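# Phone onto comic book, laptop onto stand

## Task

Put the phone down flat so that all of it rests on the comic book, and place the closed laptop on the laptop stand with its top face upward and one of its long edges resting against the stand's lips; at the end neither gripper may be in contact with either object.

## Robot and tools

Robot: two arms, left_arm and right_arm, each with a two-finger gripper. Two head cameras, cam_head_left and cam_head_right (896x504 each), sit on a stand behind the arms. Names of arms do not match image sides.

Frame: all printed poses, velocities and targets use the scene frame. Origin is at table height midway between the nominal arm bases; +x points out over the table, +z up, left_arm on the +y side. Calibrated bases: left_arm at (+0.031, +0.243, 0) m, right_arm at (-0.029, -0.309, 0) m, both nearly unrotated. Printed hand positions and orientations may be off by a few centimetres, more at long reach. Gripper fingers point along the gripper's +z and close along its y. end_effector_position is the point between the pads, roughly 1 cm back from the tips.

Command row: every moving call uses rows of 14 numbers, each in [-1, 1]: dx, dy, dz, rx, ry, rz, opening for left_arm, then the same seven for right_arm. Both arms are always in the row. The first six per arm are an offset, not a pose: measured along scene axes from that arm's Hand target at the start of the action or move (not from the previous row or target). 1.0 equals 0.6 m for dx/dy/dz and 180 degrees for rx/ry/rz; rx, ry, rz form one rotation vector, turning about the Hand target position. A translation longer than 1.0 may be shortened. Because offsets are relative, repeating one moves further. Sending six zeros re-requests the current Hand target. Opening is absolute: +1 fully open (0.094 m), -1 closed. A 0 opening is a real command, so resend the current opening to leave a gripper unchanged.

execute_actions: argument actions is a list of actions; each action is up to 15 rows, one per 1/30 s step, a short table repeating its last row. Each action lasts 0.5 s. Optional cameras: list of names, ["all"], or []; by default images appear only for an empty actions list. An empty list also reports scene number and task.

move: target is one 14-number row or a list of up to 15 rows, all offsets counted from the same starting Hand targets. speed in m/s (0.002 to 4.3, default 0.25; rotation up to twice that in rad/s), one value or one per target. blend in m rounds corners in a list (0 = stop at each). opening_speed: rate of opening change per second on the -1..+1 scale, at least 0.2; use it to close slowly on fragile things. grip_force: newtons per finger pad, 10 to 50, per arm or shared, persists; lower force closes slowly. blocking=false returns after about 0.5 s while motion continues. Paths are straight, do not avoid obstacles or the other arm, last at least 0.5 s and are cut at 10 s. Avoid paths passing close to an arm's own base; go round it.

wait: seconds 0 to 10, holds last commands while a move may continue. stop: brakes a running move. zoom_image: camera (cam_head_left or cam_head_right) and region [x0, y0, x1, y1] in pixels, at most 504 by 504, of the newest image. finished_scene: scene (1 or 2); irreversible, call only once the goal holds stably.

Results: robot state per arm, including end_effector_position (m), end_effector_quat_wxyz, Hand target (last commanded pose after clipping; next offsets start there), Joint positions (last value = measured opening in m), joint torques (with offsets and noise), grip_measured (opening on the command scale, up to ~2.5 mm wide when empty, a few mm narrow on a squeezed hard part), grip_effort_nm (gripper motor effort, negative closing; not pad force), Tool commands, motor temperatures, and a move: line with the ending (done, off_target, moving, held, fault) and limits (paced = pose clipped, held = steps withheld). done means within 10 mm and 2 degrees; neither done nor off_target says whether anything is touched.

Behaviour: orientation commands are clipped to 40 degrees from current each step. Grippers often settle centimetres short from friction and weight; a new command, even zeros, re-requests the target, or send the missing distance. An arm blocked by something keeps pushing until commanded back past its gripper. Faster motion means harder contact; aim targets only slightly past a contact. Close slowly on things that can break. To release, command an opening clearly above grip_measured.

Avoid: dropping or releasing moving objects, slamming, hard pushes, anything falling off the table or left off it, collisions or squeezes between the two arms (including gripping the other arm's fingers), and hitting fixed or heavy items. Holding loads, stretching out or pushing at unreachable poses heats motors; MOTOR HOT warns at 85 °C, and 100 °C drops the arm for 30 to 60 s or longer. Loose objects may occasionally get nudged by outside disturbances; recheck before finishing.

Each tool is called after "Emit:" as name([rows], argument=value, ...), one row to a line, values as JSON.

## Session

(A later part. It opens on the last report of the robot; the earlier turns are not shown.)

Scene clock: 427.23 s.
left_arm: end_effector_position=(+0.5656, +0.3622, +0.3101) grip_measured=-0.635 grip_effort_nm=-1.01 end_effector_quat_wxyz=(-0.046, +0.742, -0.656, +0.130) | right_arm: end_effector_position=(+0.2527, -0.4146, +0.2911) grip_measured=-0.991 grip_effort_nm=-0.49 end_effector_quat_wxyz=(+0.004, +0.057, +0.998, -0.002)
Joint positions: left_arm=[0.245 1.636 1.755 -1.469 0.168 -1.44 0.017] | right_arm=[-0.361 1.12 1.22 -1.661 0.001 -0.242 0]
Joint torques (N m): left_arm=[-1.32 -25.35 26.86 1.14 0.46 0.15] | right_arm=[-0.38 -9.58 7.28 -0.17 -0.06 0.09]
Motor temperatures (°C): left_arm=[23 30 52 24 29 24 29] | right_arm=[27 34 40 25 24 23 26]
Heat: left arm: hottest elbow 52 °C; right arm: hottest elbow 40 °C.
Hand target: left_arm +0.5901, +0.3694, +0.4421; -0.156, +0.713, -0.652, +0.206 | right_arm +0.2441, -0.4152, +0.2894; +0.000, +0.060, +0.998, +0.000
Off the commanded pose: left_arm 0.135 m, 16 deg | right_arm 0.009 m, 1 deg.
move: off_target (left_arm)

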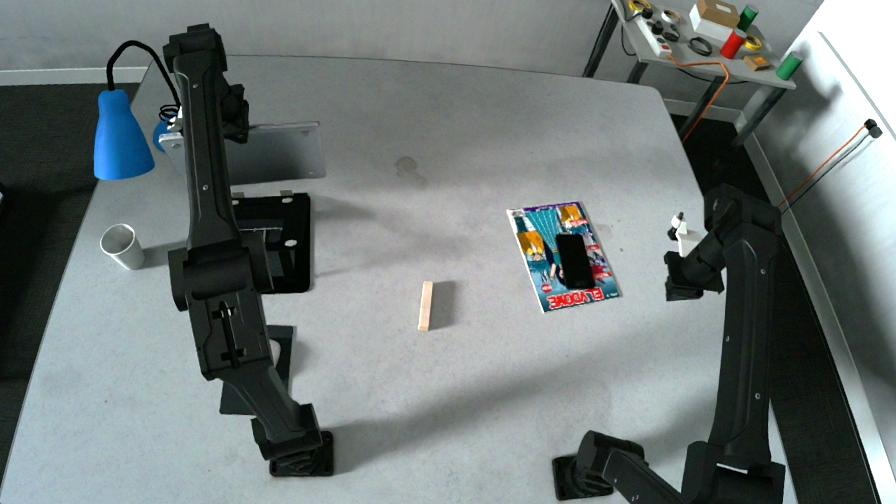

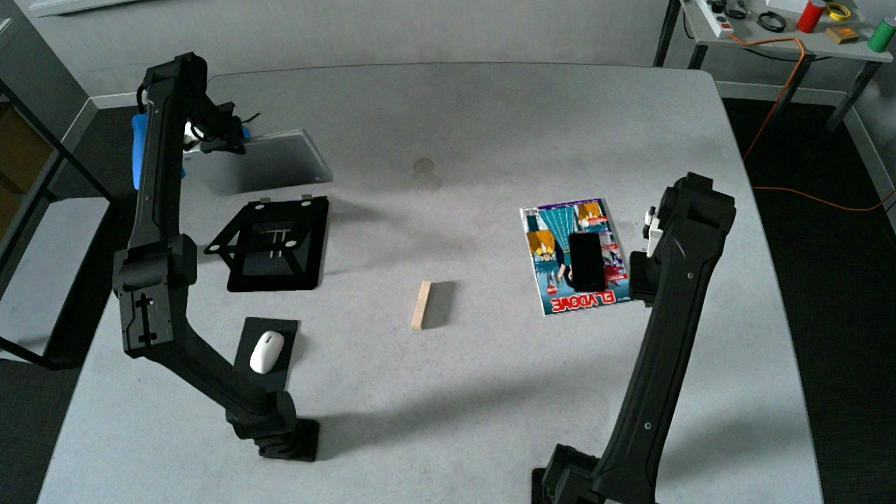

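Emit:
move(target=[-0.01,0.0,-0.1,0,0,0.0,-0.95,0,0,0,0,0,0,-1], speed=0.12, cameras=["all"])

Emit:
zoom_image(camera="cam_head_right", region=[150, 100, 400, 310])

Emit:
zoom_image(camera="cam_head_left", region=[150, 100, 400, 310])

Scene clock: 432.07 s.
left_arm: end_effector_position=(+0.5801, +0.3663, +0.2888) grip_measured=-0.635 grip_effort_nm=-1.01 end_effector_quat_wxyz=(-0.069, +0.737, -0.656, +0.144) | right_arm: end_effector_position=(+0.2527, -0.4146, +0.2911) grip_measured=-0.991 grip_effort_nm=-0.49 end_effector_quat_wxyz=(+0.004, +0.057, +0.998, -0.002)
Joint positions: left_arm=[0.245 1.636 1.691 -1.351 0.168 -1.436 0.017] | right_arm=[-0.361 1.12 1.22 -1.661 0.001 -0.242 0]
Joint torques (N m): left_arm=[-0.62 -26.52 15.83 2.44 0.48 0.18] | right_arm=[-0.26 -9.52 7.3 -0.16 -0.06 0.09]
Heat: left arm: hottest elbow 53 °C; right arm: hottest elbow 40 °C.
Hand target: left_arm +0.5840, +0.3694, +0.3821; -0.156, +0.713, -0.652, +0.206 | right_arm +0.2441, -0.4152, +0.2894; +0.000, +0.060, +0.998, +0.000
Off the commanded pose: left_arm 0.093 m, 13 deg | right_arm 0.009 m, 1 deg.
move: off_target (left_arm)

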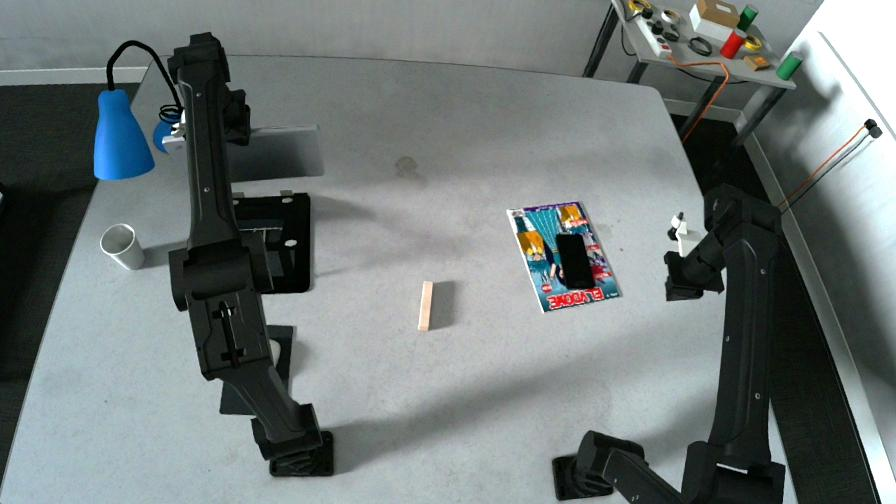

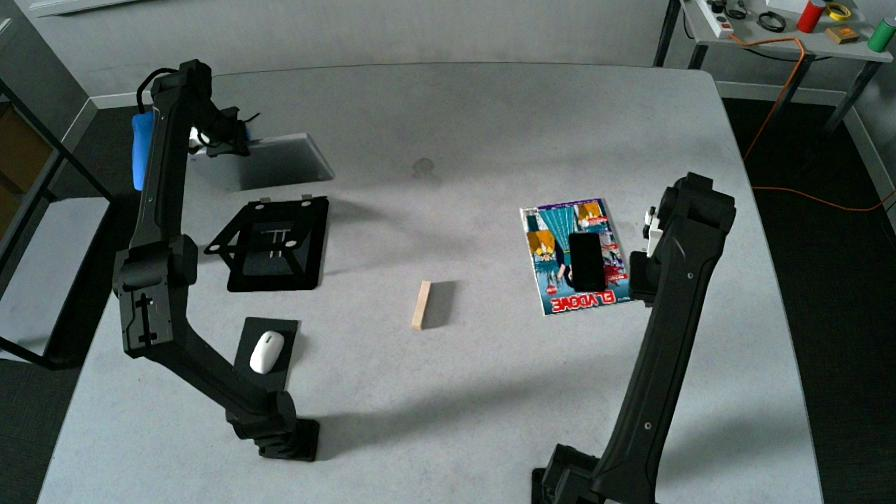

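Scaled by 2.016.

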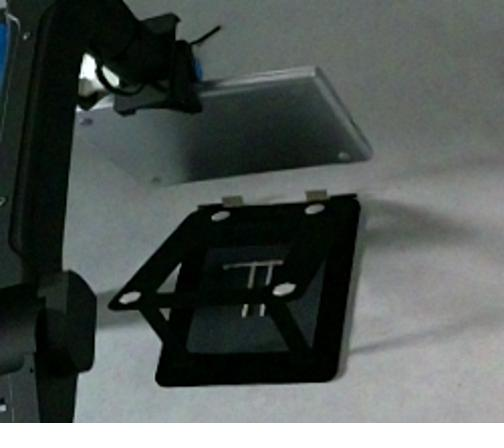

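Scaled by 2.016.

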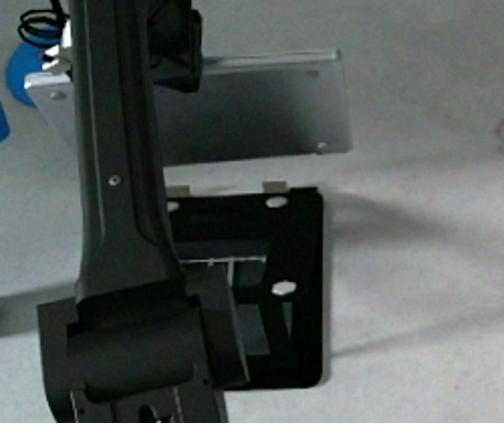

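Emit:
move(target=[-0.05,0.0,-0.12,0,0,0.0,-0.95,0,0,0,0,0,0,-1], speed=0.12, cameras=["all"])

Emit:
zoom_image(camera="cam_head_right", region=[150, 100, 400, 310])

Emit:
zoom_image(camera="cam_head_left", region=[150, 100, 400, 310])

Scene clock: 438.43 s.
left_arm: end_effector_position=(+0.5488, +0.3597, +0.2269) grip_measured=-0.636 grip_effort_nm=-1.01 end_effector_quat_wxyz=(-0.078, +0.726, -0.666, +0.152) | right_arm: end_effector_position=(+0.2527, -0.4146, +0.2911) grip_measured=-0.991 grip_effort_nm=-0.49 end_effector_quat_wxyz=(+0.004, +0.057, +0.998, -0.002)
Joint positions: left_arm=[0.252 1.544 1.415 -1.144 0.176 -1.402 0.017] | right_arm=[-0.361 1.12 1.22 -1.661 0.001 -0.242 0]
Joint torques (N m): left_arm=[-0.15 -24.82 14.37 2.1 0.54 -0.08] | right_arm=[-0.32 -9.58 7.28 -0.16 -0.06 0.09]
Heat: left arm: hottest elbow 51 °C; right arm: hottest elbow 39 °C.
Hand target: left_arm +0.5540, +0.3693, +0.3102; -0.156, +0.713, -0.652, +0.206 | right_arm +0.2441, -0.4152, +0.2894; +0.000, +0.060, +0.998, +0.000
Off the commanded pose: left_arm 0.084 m, 11 deg | right_arm 0.009 m, 1 deg.
move: off_target (left_arm)

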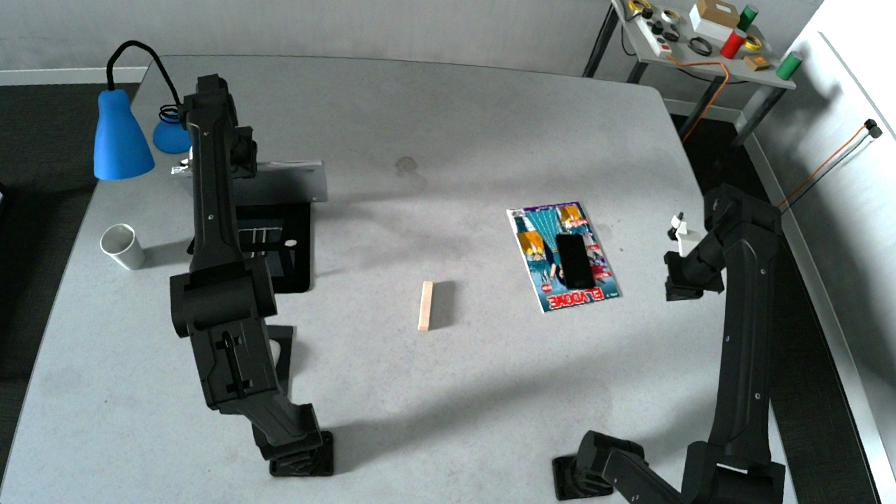

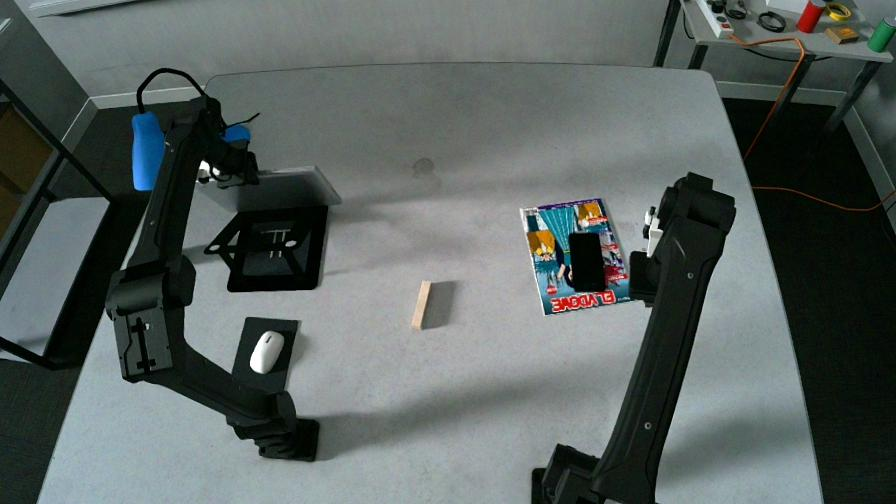

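Scaled by 2.016.

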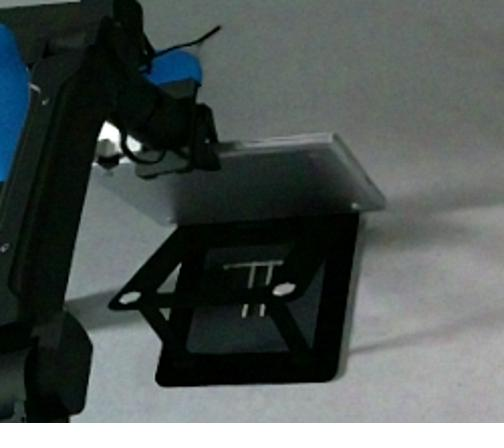

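Scaled by 2.016.

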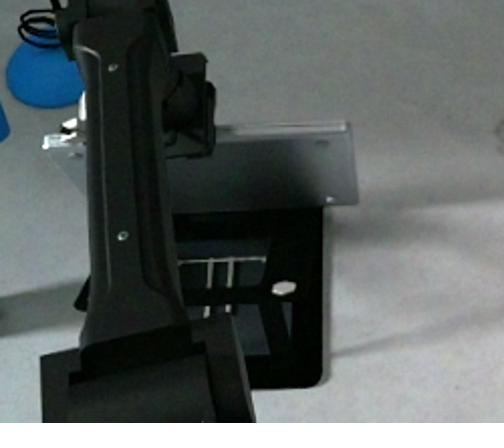

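Emit:
move(target=[-0.05,0.01,-0.06,0,-0.12,0.0,-0.95,0,0,0,0,0,0,-1], speed=0.1, cameras=["all"])

Emit:
zoom_image(camera="cam_head_right", region=[150, 100, 400, 310])

Emit:
zoom_image(camera="cam_head_left", region=[150, 100, 400, 310])

Scene clock: 450.57 s.
left_arm: end_effector_position=(+0.5072, +0.3633, +0.1918) grip_measured=-0.636 grip_effort_nm=-1.00 end_effector_quat_wxyz=(-0.194, +0.689, -0.638, +0.283) | right_arm: end_effector_position=(+0.2527, -0.4146, +0.2911) grip_measured=-0.991 grip_effort_nm=-0.49 end_effector_quat_wxyz=(+0.004, +0.057, +0.998, -0.002)
Joint positions: left_arm=[0.331 1.302 0.957 -0.59 0.317 -1.392 0.017] | right_arm=[-0.361 1.12 1.22 -1.661 0.001 -0.242 0]
Joint torques (N m): left_arm=[-0.09 -19.66 15.13 3.74 0.94 -0.26] | right_arm=[-0.32 -9.64 7.31 -0.18 -0.05 0.09]
Heat: left arm: hottest elbow 48 °C; right arm: hottest elbow 39 °C.
Hand target: left_arm +0.5240, +0.3753, +0.2740; -0.275, +0.662, -0.611, +0.336 | right_arm +0.2441, -0.4152, +0.2894; +0.000, +0.060, +0.998, +0.000
Off the commanded pose: left_arm 0.085 m, 12 deg | right_arm 0.009 m, 1 deg.
move: off_target (left_arm)

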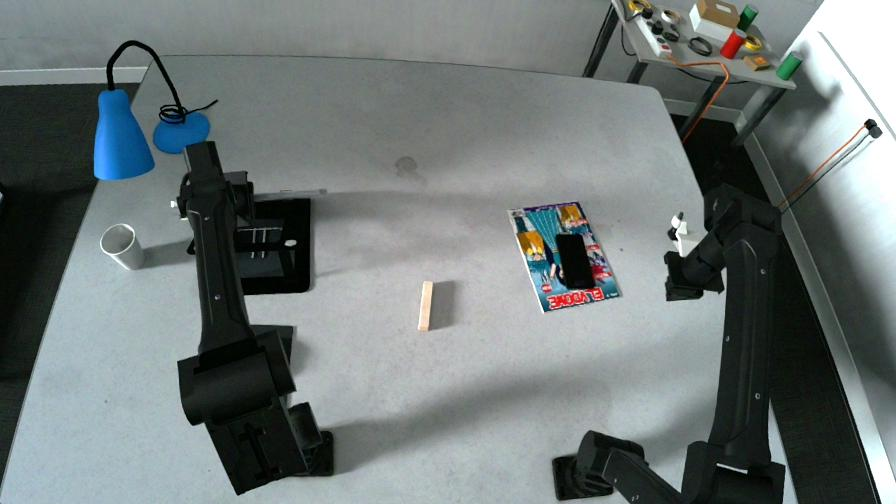

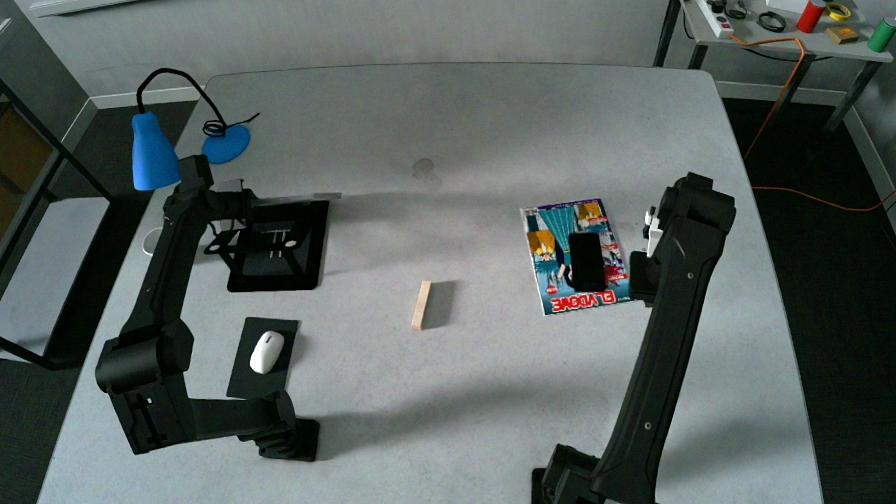

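Scaled by 2.016.

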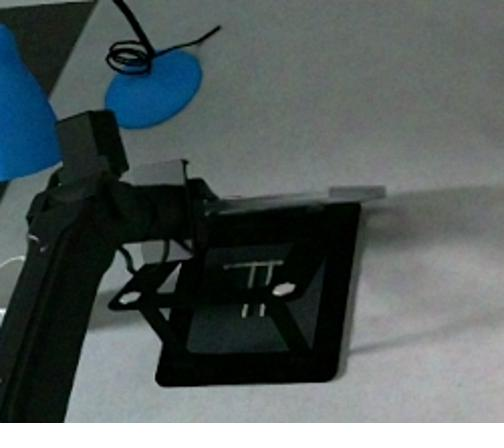

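Scaled by 2.016.

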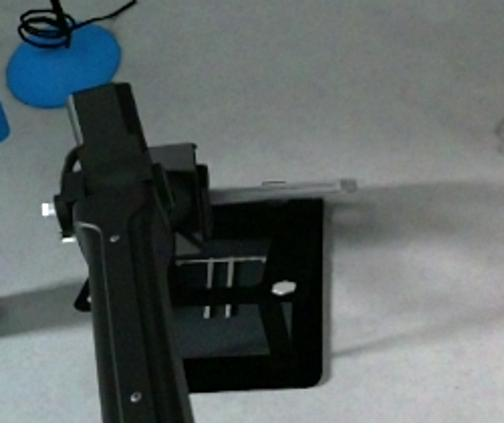

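Emit:
move(target=[-0.0,0.01,-0.05,0,-0.065,0.0,-0.95,0,0,0,0,0,0,-1], speed=0.08, cameras=["all"])

Emit:
zoom_image(camera="cam_head_right", region=[150, 130, 390, 310])

Emit:
zoom_image(camera="cam_head_left", region=[150, 130, 390, 310])

Scene clock: 459.03 s.
left_arm: end_effector_position=(+0.5011, +0.3662, +0.1617) grip_measured=-0.637 grip_effort_nm=-1.01 end_effector_quat_wxyz=(-0.254, +0.665, -0.608, +0.352) | right_arm: end_effector_position=(+0.2527, -0.4146, +0.2911) grip_measured=-0.991 grip_effort_nm=-0.49 end_effector_quat_wxyz=(+0.004, +0.057, +0.998, -0.002)
Joint positions: left_arm=[0.366 1.28 0.751 -0.21 0.392 -1.44 0.017] | right_arm=[-0.361 1.12 1.22 -1.661 0.001 -0.242 0]
Joint torques (N m): left_arm=[-0.32 -17.61 14.48 4.7 0.92 -0.21] | right_arm=[-0.38 -9.58 7.28 -0.17 -0.06 0.08]
Motor temperatures (°C): left_arm=[23 31 46 24 28 24 29] | right_arm=[27 33 38 25 24 23 26]
Heat: left arm: hottest elbow 46 °C; right arm: hottest elbow 38 °C.
Hand target: left_arm +0.5241, +0.3814, +0.2442; -0.336, +0.624, -0.580, +0.402 | right_arm +0.2441, -0.4152, +0.2894; +0.000, +0.060, +0.998, +0.000
Off the commanded pose: left_arm 0.087 m, 12 deg | right_arm 0.009 m, 1 deg.
move: off_target (left_arm)

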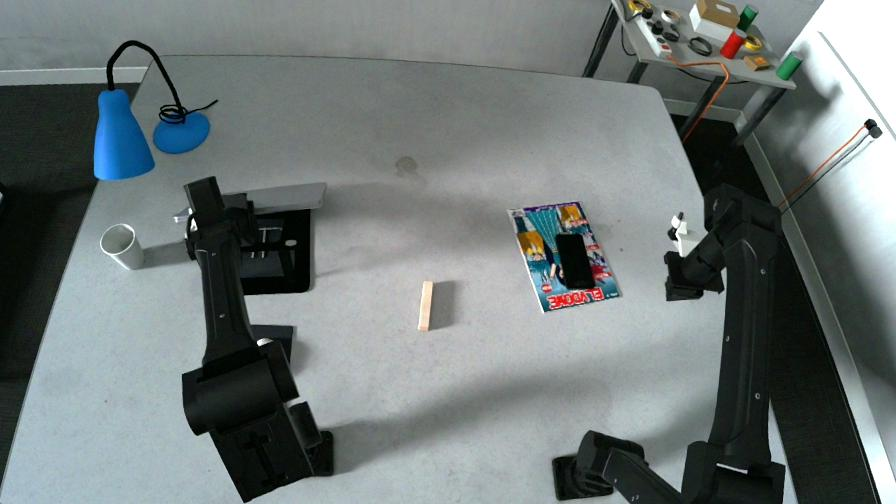

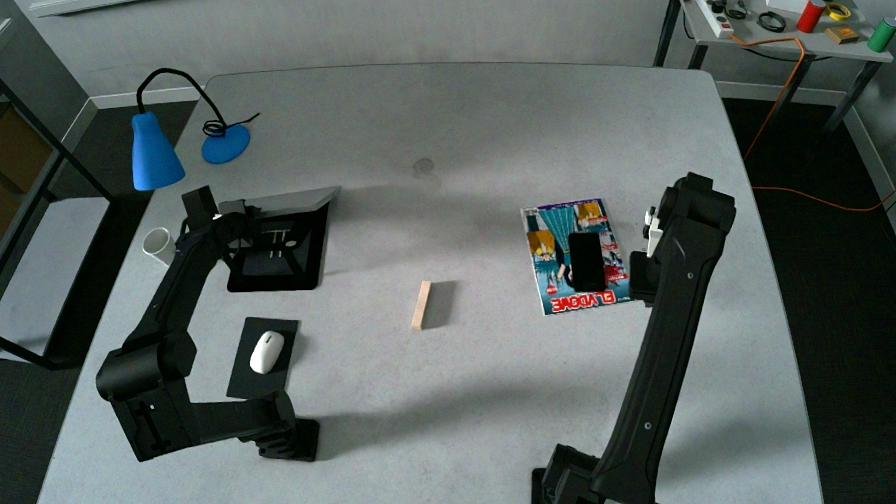

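Scaled by 2.100.

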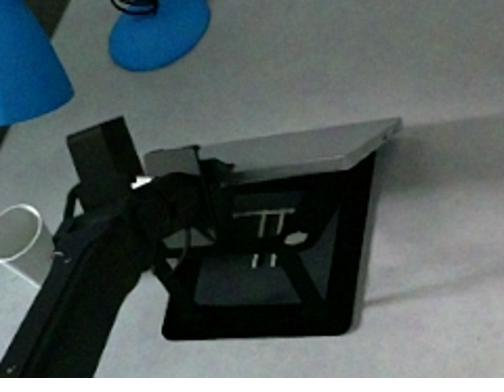

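Scaled by 2.100.

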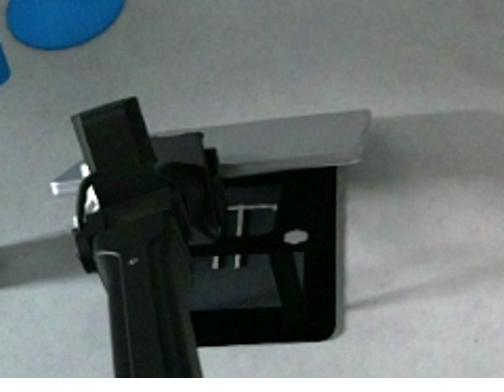

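Emit:
move(target=[-0.005,0.01,-0.05,0,-0.04,0.0,-0.95,0,0,0,0,0,0,-1], speed=0.08, cameras=["all"])

Emit:
zoom_image(camera="cam_head_right", region=[150, 130, 390, 310])

Emit:
zoom_image(camera="cam_head_left", region=[150, 130, 390, 310])

Scene clock: 468.13 s.
left_arm: end_effector_position=(+0.4912, +0.3720, +0.1473) grip_measured=-0.637 grip_effort_nm=-1.00 end_effector_quat_wxyz=(-0.294, +0.651, -0.574, +0.400) | right_arm: end_effector_position=(+0.2527, -0.4146, +0.2911) grip_measured=-0.991 grip_effort_nm=-0.49 end_effector_quat_wxyz=(+0.004, +0.057, +0.998, -0.002)
Joint positions: left_arm=[0.402 1.286 0.619 0.072 0.443 -1.503 0.017] | right_arm=[-0.361 1.12 1.22 -1.661 0.001 -0.242 0]
Joint torques (N m): left_arm=[-1.2 -13.22 14.26 5.97 0.7 0.05] | right_arm=[-0.26 -9.58 7.31 -0.17 -0.07 0.09]
Heat: left arm: hottest elbow 45 °C; right arm: hottest elbow 38 °C.
Hand target: left_arm +0.5211, +0.3873, +0.2142; -0.372, +0.598, -0.557, +0.440 | right_arm +0.2441, -0.4152, +0.2894; +0.000, +0.060, +0.998, +0.000
Off the commanded pose: left_arm 0.075 m, 12 deg | right_arm 0.009 m, 1 deg.
move: off_target (left_arm)

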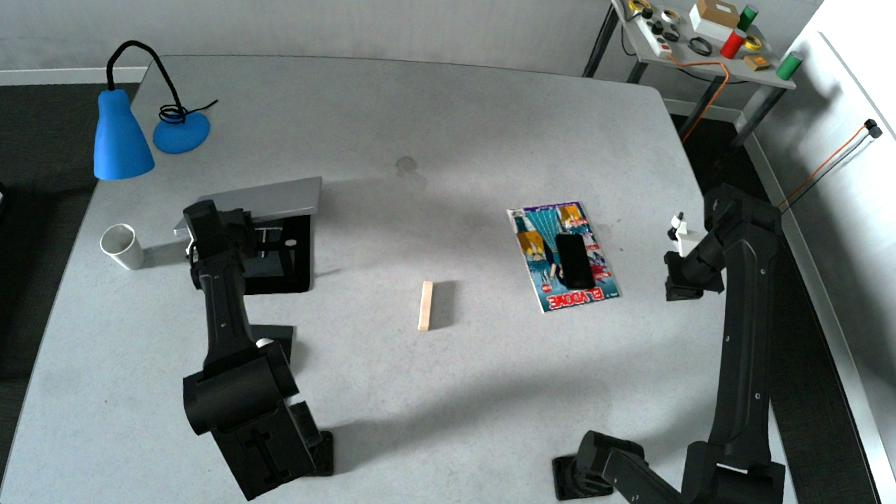

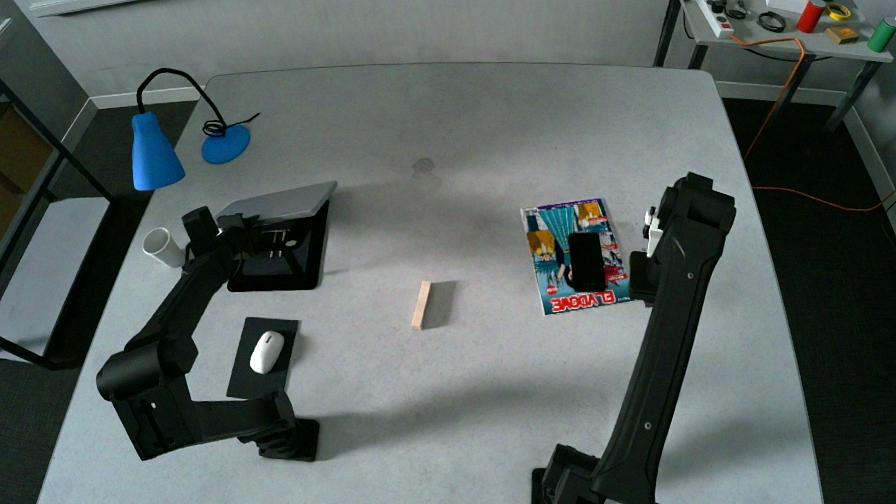

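Scaled by 2.100.

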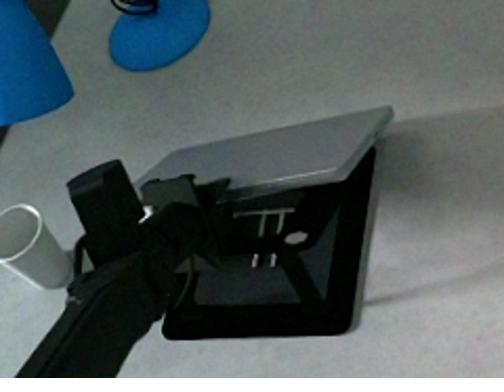

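Scaled by 2.100.

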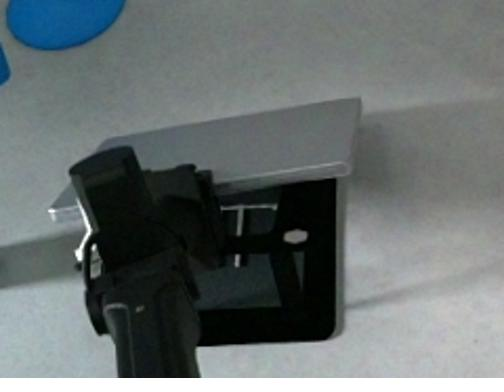

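Emit:
move(target=[-0.0,0.0,0.01,0.065,0.0,0.01,-0.95,0,0,0,0,0,0,-1], speed=0.08, cameras=["all"])

Emit:
zoom_image(camera="cam_head_right", region=[150, 130, 390, 310])

Emit:
zoom_image(camera="cam_head_left", region=[150, 130, 390, 310])

Scene clock: 474.87 s.
left_arm: end_effector_position=(+0.4925, +0.3820, +0.1440) grip_measured=-0.637 grip_effort_nm=-1.01 end_effector_quat_wxyz=(-0.344, +0.642, -0.593, +0.344) | right_arm: end_effector_position=(+0.2527, -0.4146, +0.2911) grip_measured=-0.991 grip_effort_nm=-0.49 end_effector_quat_wxyz=(+0.004, +0.057, +0.998, -0.002)
Joint positions: left_arm=[0.374 1.282 0.616 0.082 0.306 -1.413 0.017] | right_arm=[-0.361 1.12 1.22 -1.661 0.001 -0.242 0]
Joint torques (N m): left_arm=[-2.26 -14.97 13.63 5.75 0.2 0.62] | right_arm=[-0.38 -9.58 7.28 -0.17 -0.06 0.09]
Heat: left arm: hottest elbow 44 °C; right arm: hottest elbow 38 °C.
Hand target: left_arm +0.5211, +0.3873, +0.2201; -0.437, +0.566, -0.590, +0.375 | right_arm +0.2441, -0.4152, +0.2894; +0.000, +0.060, +0.998, +0.000
Off the commanded pose: left_arm 0.082 m, 14 deg | right_arm 0.009 m, 1 deg.
move: off_target (left_arm)

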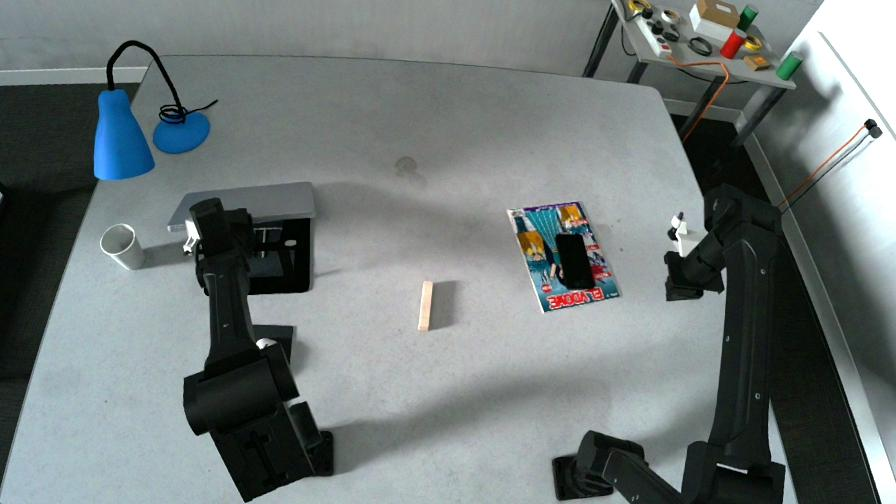

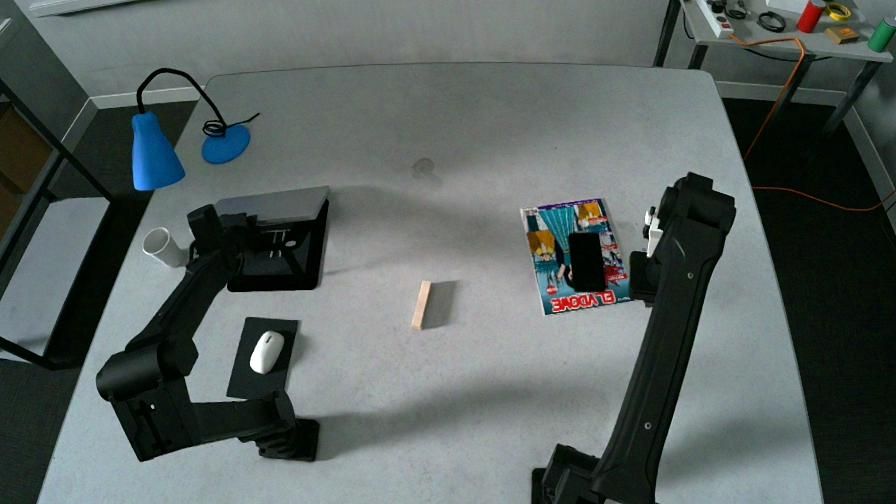

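Scaled by 2.100.

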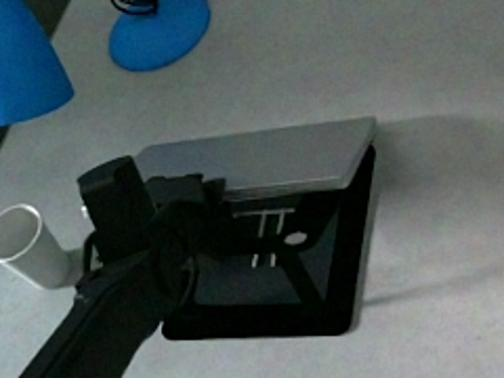

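Scaled by 2.100.

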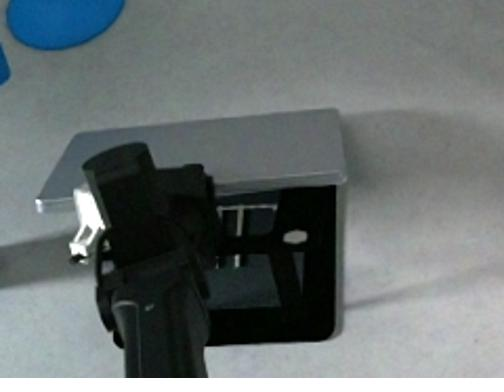

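Emit:
move([
  [-0.0,-0.06,0.035,-0.012,0.0,0.0,-0.95,0,0,0,0,0,0,-1],
  [0.01,-0.06,-0.03,-0.012,0.0,0.0,-0.95,0,0,0,0,0,0,-1],
], speed=0.08, blend=[0.01,0], cameras=["all"])

Emit:
zoom_image(camera="cam_head_right", region=[150, 130, 390, 310])

Emit:
zoom_image(camera="cam_head_left", region=[150, 130, 390, 310])

Scene clock: 485.17 s.
left_arm: end_effector_position=(+0.4951, +0.3602, +0.1463) grip_measured=-0.637 grip_effort_nm=-1.01 end_effector_quat_wxyz=(-0.366, +0.631, -0.592, +0.342) | right_arm: end_effector_position=(+0.2527, -0.4146, +0.2911) grip_measured=-0.991 grip_effort_nm=-0.49 end_effector_quat_wxyz=(+0.004, +0.057, +0.998, -0.002)
Joint positions: left_arm=[0.303 1.263 0.58 0.147 0.23 -1.434 0.017] | right_arm=[-0.361 1.12 1.22 -1.661 0.001 -0.242 0]
Joint torques (N m): left_arm=[-3.55 -11.11 13.2 5.9 0.54 0.16] | right_arm=[-0.38 -9.58 7.28 -0.17 -0.06 0.09]
Heat: left arm: hottest elbow 43 °C; right arm: hottest elbow 38 °C.
Hand target: left_arm +0.5271, +0.3513, +0.2022; -0.427, +0.574, -0.583, +0.386 | right_arm +0.2441, -0.4152, +0.2894; +0.000, +0.060, +0.998, +0.000
Off the commanded pose: left_arm 0.065 m, 11 deg | right_arm 0.009 m, 1 deg.
move: off_target (left_arm)

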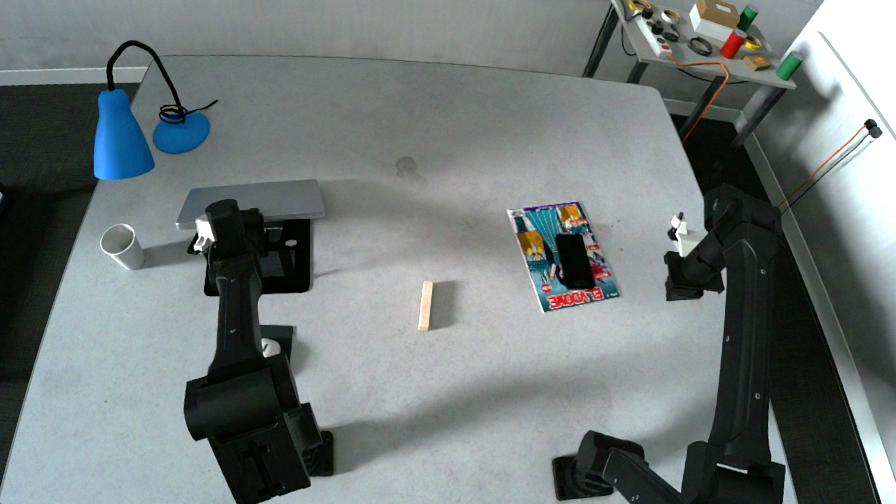

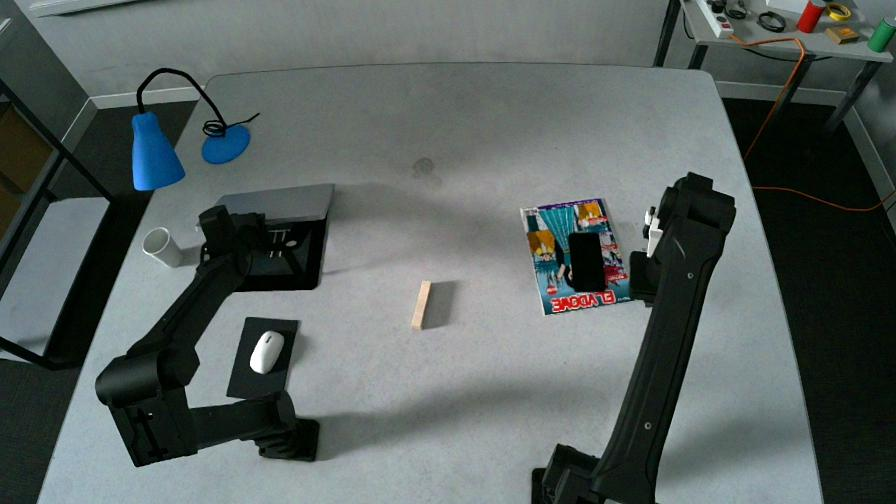

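Scaled by 2.100.

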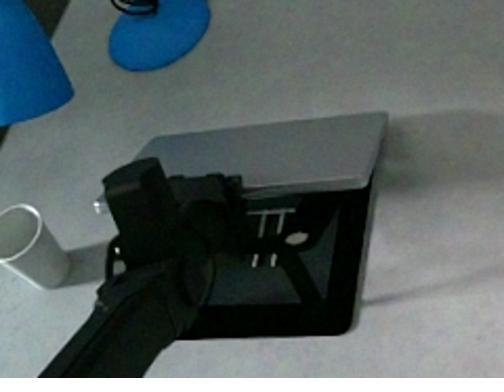

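Scaled by 2.100.

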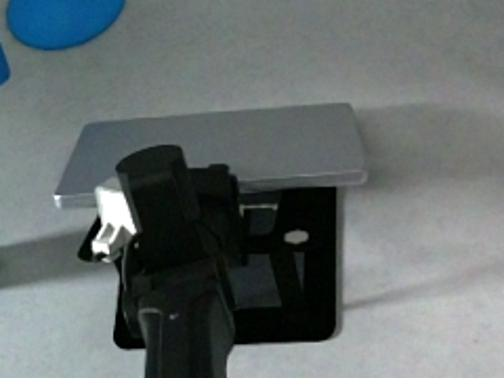

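Emit:
move([
  [-0.05,0,0.07,0,0.04,0.0,-0.95,0,0,0,0,0,0,-1],
  [-0.05,0,0.04,0,0.045,0.0,-0.95,0,0,0,0,0,0,-1],
], speed=0.1, blend=[0.01,0], cameras=["all"])

Emit:
zoom_image(camera="cam_head_right", region=[150, 130, 390, 310])

Emit:
zoom_image(camera="cam_head_left", region=[150, 130, 390, 310])

Scene clock: 496.33 s.
left_arm: end_effector_position=(+0.4632, +0.3466, +0.1490) grip_measured=-0.637 grip_effort_nm=-1.00 end_effector_quat_wxyz=(-0.319, +0.652, -0.611, +0.317) | right_arm: end_effector_position=(+0.2527, -0.4146, +0.2911) grip_measured=-0.991 grip_effort_nm=-0.49 end_effector_quat_wxyz=(+0.004, +0.057, +0.998, -0.002)
Joint positions: left_arm=[0.299 1.149 0.58 -0.089 0.234 -1.424 0.017] | right_arm=[-0.361 1.12 1.22 -1.661 0.001 -0.242 0]
Joint torques (N m): left_arm=[-2.73 -13.57 18.93 1.94 0.12 0.49] | right_arm=[-0.32 -9.58 7.28 -0.18 -0.06 0.09]
Heat: left arm: hottest elbow 42 °C; right arm: hottest elbow 37 °C.
Hand target: left_arm +0.4971, +0.3513, +0.2262; -0.385, +0.599, -0.611, +0.345 | right_arm +0.2441, -0.4152, +0.2894; +0.000, +0.060, +0.998, +0.000
Off the commanded pose: left_arm 0.084 m, 10 deg | right_arm 0.009 m, 1 deg.
move: off_target (left_arm); blend cut to 0.009 m at target 1

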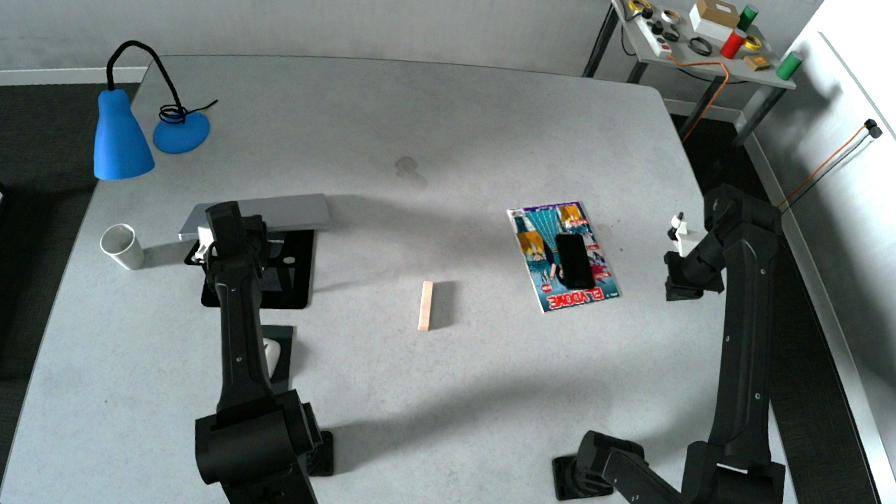

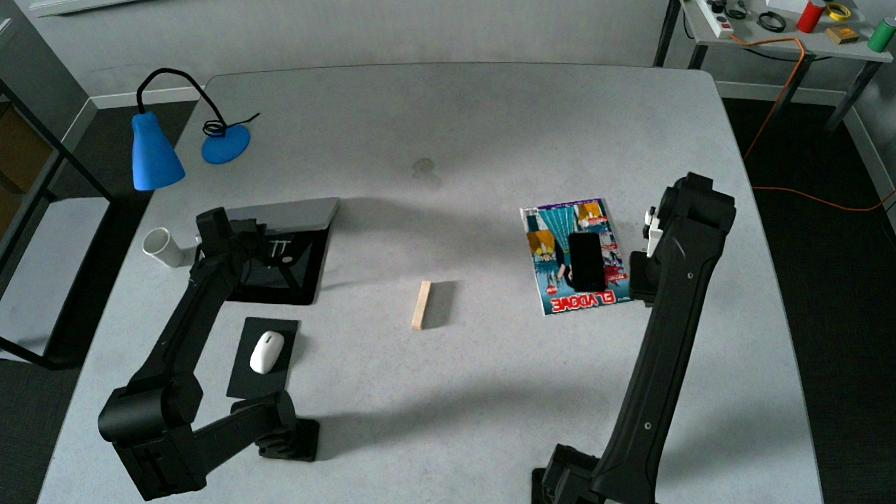

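Scaled by 2.100.

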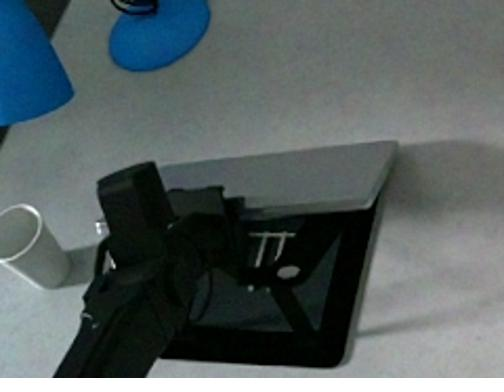

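Scaled by 2.100.

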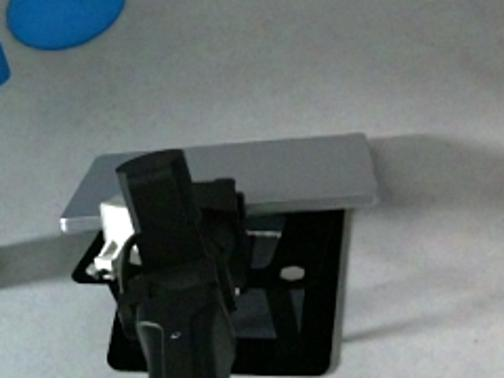

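Emit:
move([
  [0,0,0.1,0,0.05,0.0,-0.95,0,0,0,0,0,0,-1],
  [-0.05,0,0.1,0,0.06,0.0,-0.95,0,0,0,0,0,0,-1],
], speed=0.1, blend=[0.01,0], cameras=["all"])

Emit:
zoom_image(camera="cam_head_right", region=[150, 130, 390, 310])

Emit:
zoom_image(camera="cam_head_left", region=[150, 130, 390, 310])

Scene clock: 508.37 s.
left_arm: end_effector_position=(+0.4330, +0.3352, +0.1825) grip_measured=-0.637 grip_effort_nm=-1.00 end_effector_quat_wxyz=(-0.233, +0.674, -0.656, +0.246) | right_arm: end_effector_position=(+0.2527, -0.4146, +0.2911) grip_measured=-0.991 grip_effort_nm=-0.49 end_effector_quat_wxyz=(+0.004, +0.057, +0.998, -0.002)
Joint positions: left_arm=[0.285 1.065 0.746 -0.587 0.207 -1.357 0.017] | right_arm=[-0.361 1.12 1.22 -1.661 0.001 -0.242 0]
Joint torques (N m): left_arm=[-0.26 -14.97 22.8 1.65 0.04 0.39] | right_arm=[-0.32 -9.47 7.28 -0.18 -0.06 0.09]
Heat: left arm: hottest elbow 44 °C; right arm: hottest elbow 37 °C.
Hand target: left_arm +0.4670, +0.3514, +0.2861; -0.325, +0.629, -0.645, +0.287 | right_arm +0.2441, -0.4152, +0.2894; +0.000, +0.060, +0.998, +0.000
Off the commanded pose: left_arm 0.110 m, 13 deg | right_arm 0.009 m, 1 deg.
move: off_target (left_arm)

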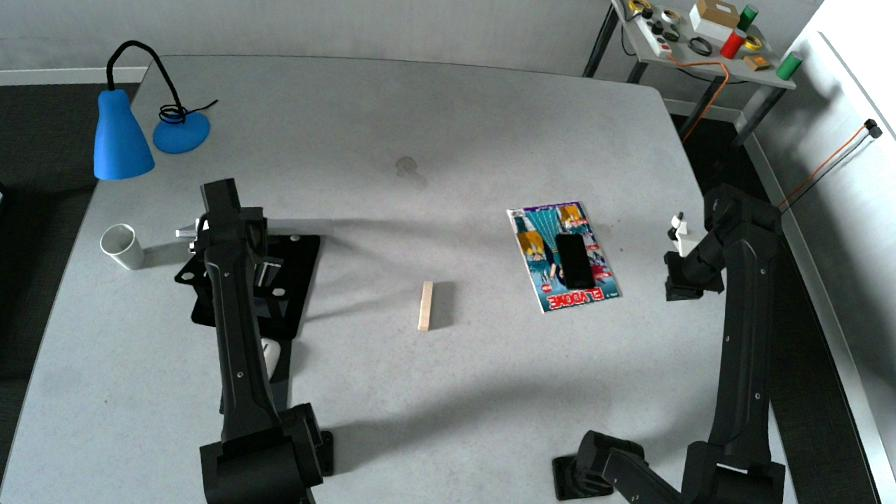

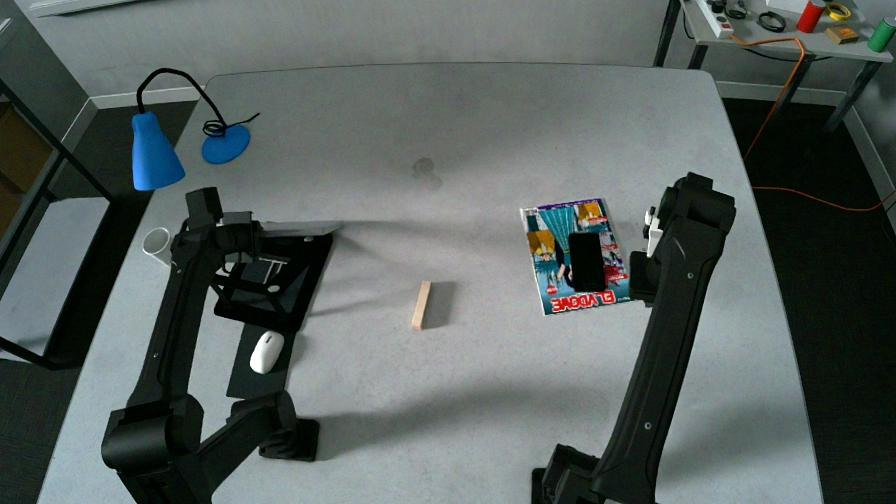

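Scaled by 2.100.

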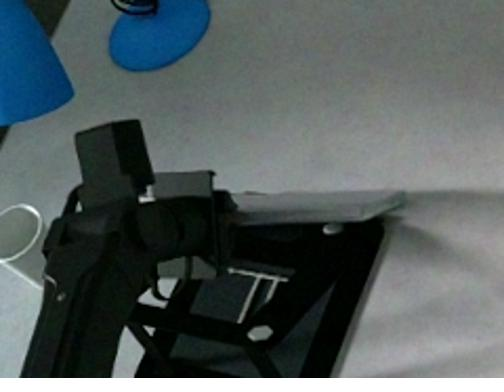

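Scaled by 2.100.

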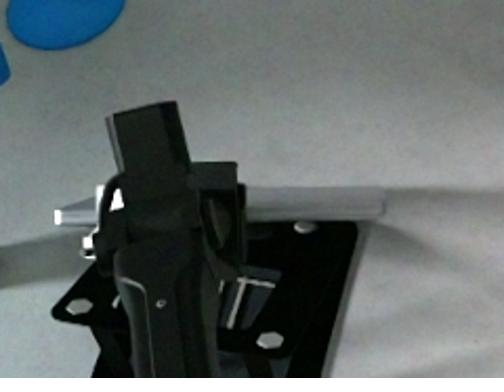

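Emit:
move(target=[0,0,0.17,0,0.0,0.0,-0.95,0,0,0,0,0,0,-1], speed=0.12, cameras=["all"])

Emit:
zoom_image(camera="cam_head_right", region=[150, 150, 390, 350])

Emit:
zoom_image(camera="cam_head_left", region=[150, 150, 390, 350])

Scene clock: 513.67 s.
left_arm: end_effector_position=(+0.4123, +0.3296, +0.2386) grip_measured=-0.637 grip_effort_nm=-1.01 end_effector_quat_wxyz=(-0.192, +0.678, -0.676, +0.215) | right_arm: end_effector_position=(+0.2527, -0.4146, +0.2911) grip_measured=-0.991 grip_effort_nm=-0.49 end_effector_quat_wxyz=(+0.004, +0.057, +0.998, -0.002)
Joint positions: left_arm=[0.285 1.02 0.909 -0.906 0.2 -1.316 0.017] | right_arm=[-0.361 1.12 1.22 -1.661 0.001 -0.242 0]
Joint torques (N m): left_arm=[-0.73 -13.86 -25.72 2.69 0.56 0.01] | right_arm=[-0.38 -9.52 7.28 -0.18 -0.06 0.09]
Heat: left arm: hottest elbow 47 °C; right arm: hottest elbow 37 °C.
Hand target: left_arm +0.4670, +0.3513, +0.3881; -0.325, +0.629, -0.645, +0.287 | right_arm +0.2441, -0.4152, +0.2894; +0.000, +0.060, +0.998, +0.000
Off the commanded pose: left_arm 0.161 m, 19 deg | right_arm 0.009 m, 1 deg.
move: off_target (left_arm)

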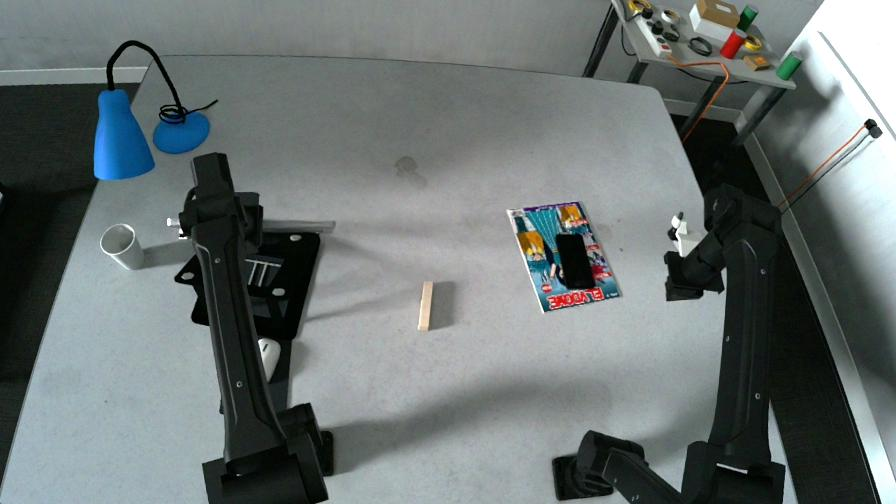

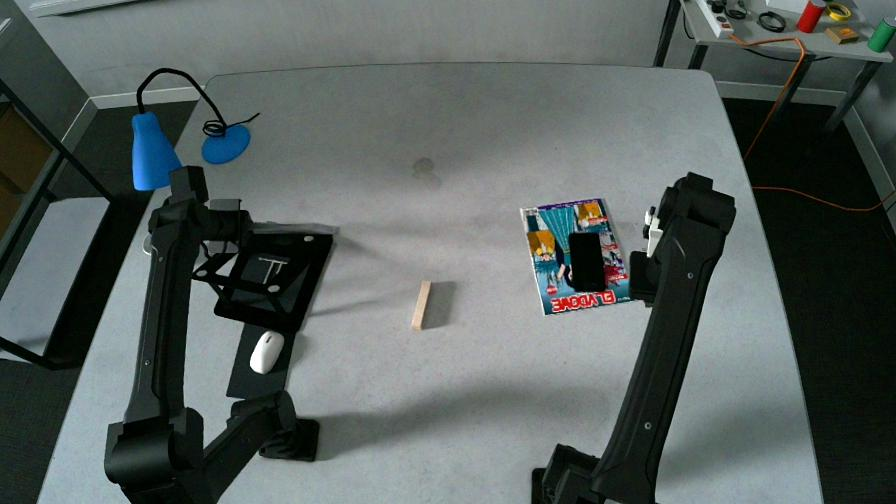

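Scaled by 2.100.

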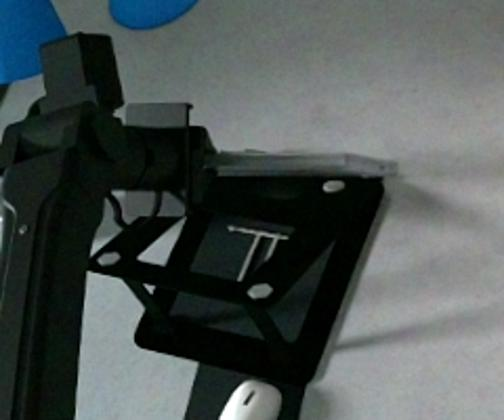

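Scaled by 2.100.

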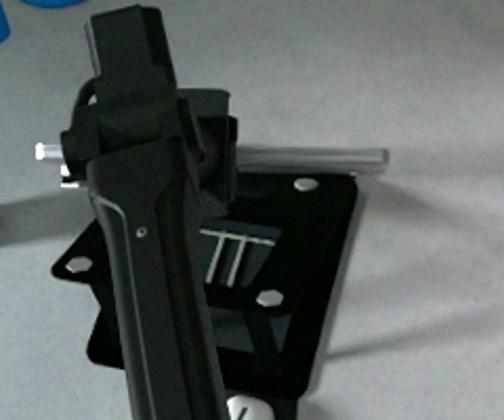

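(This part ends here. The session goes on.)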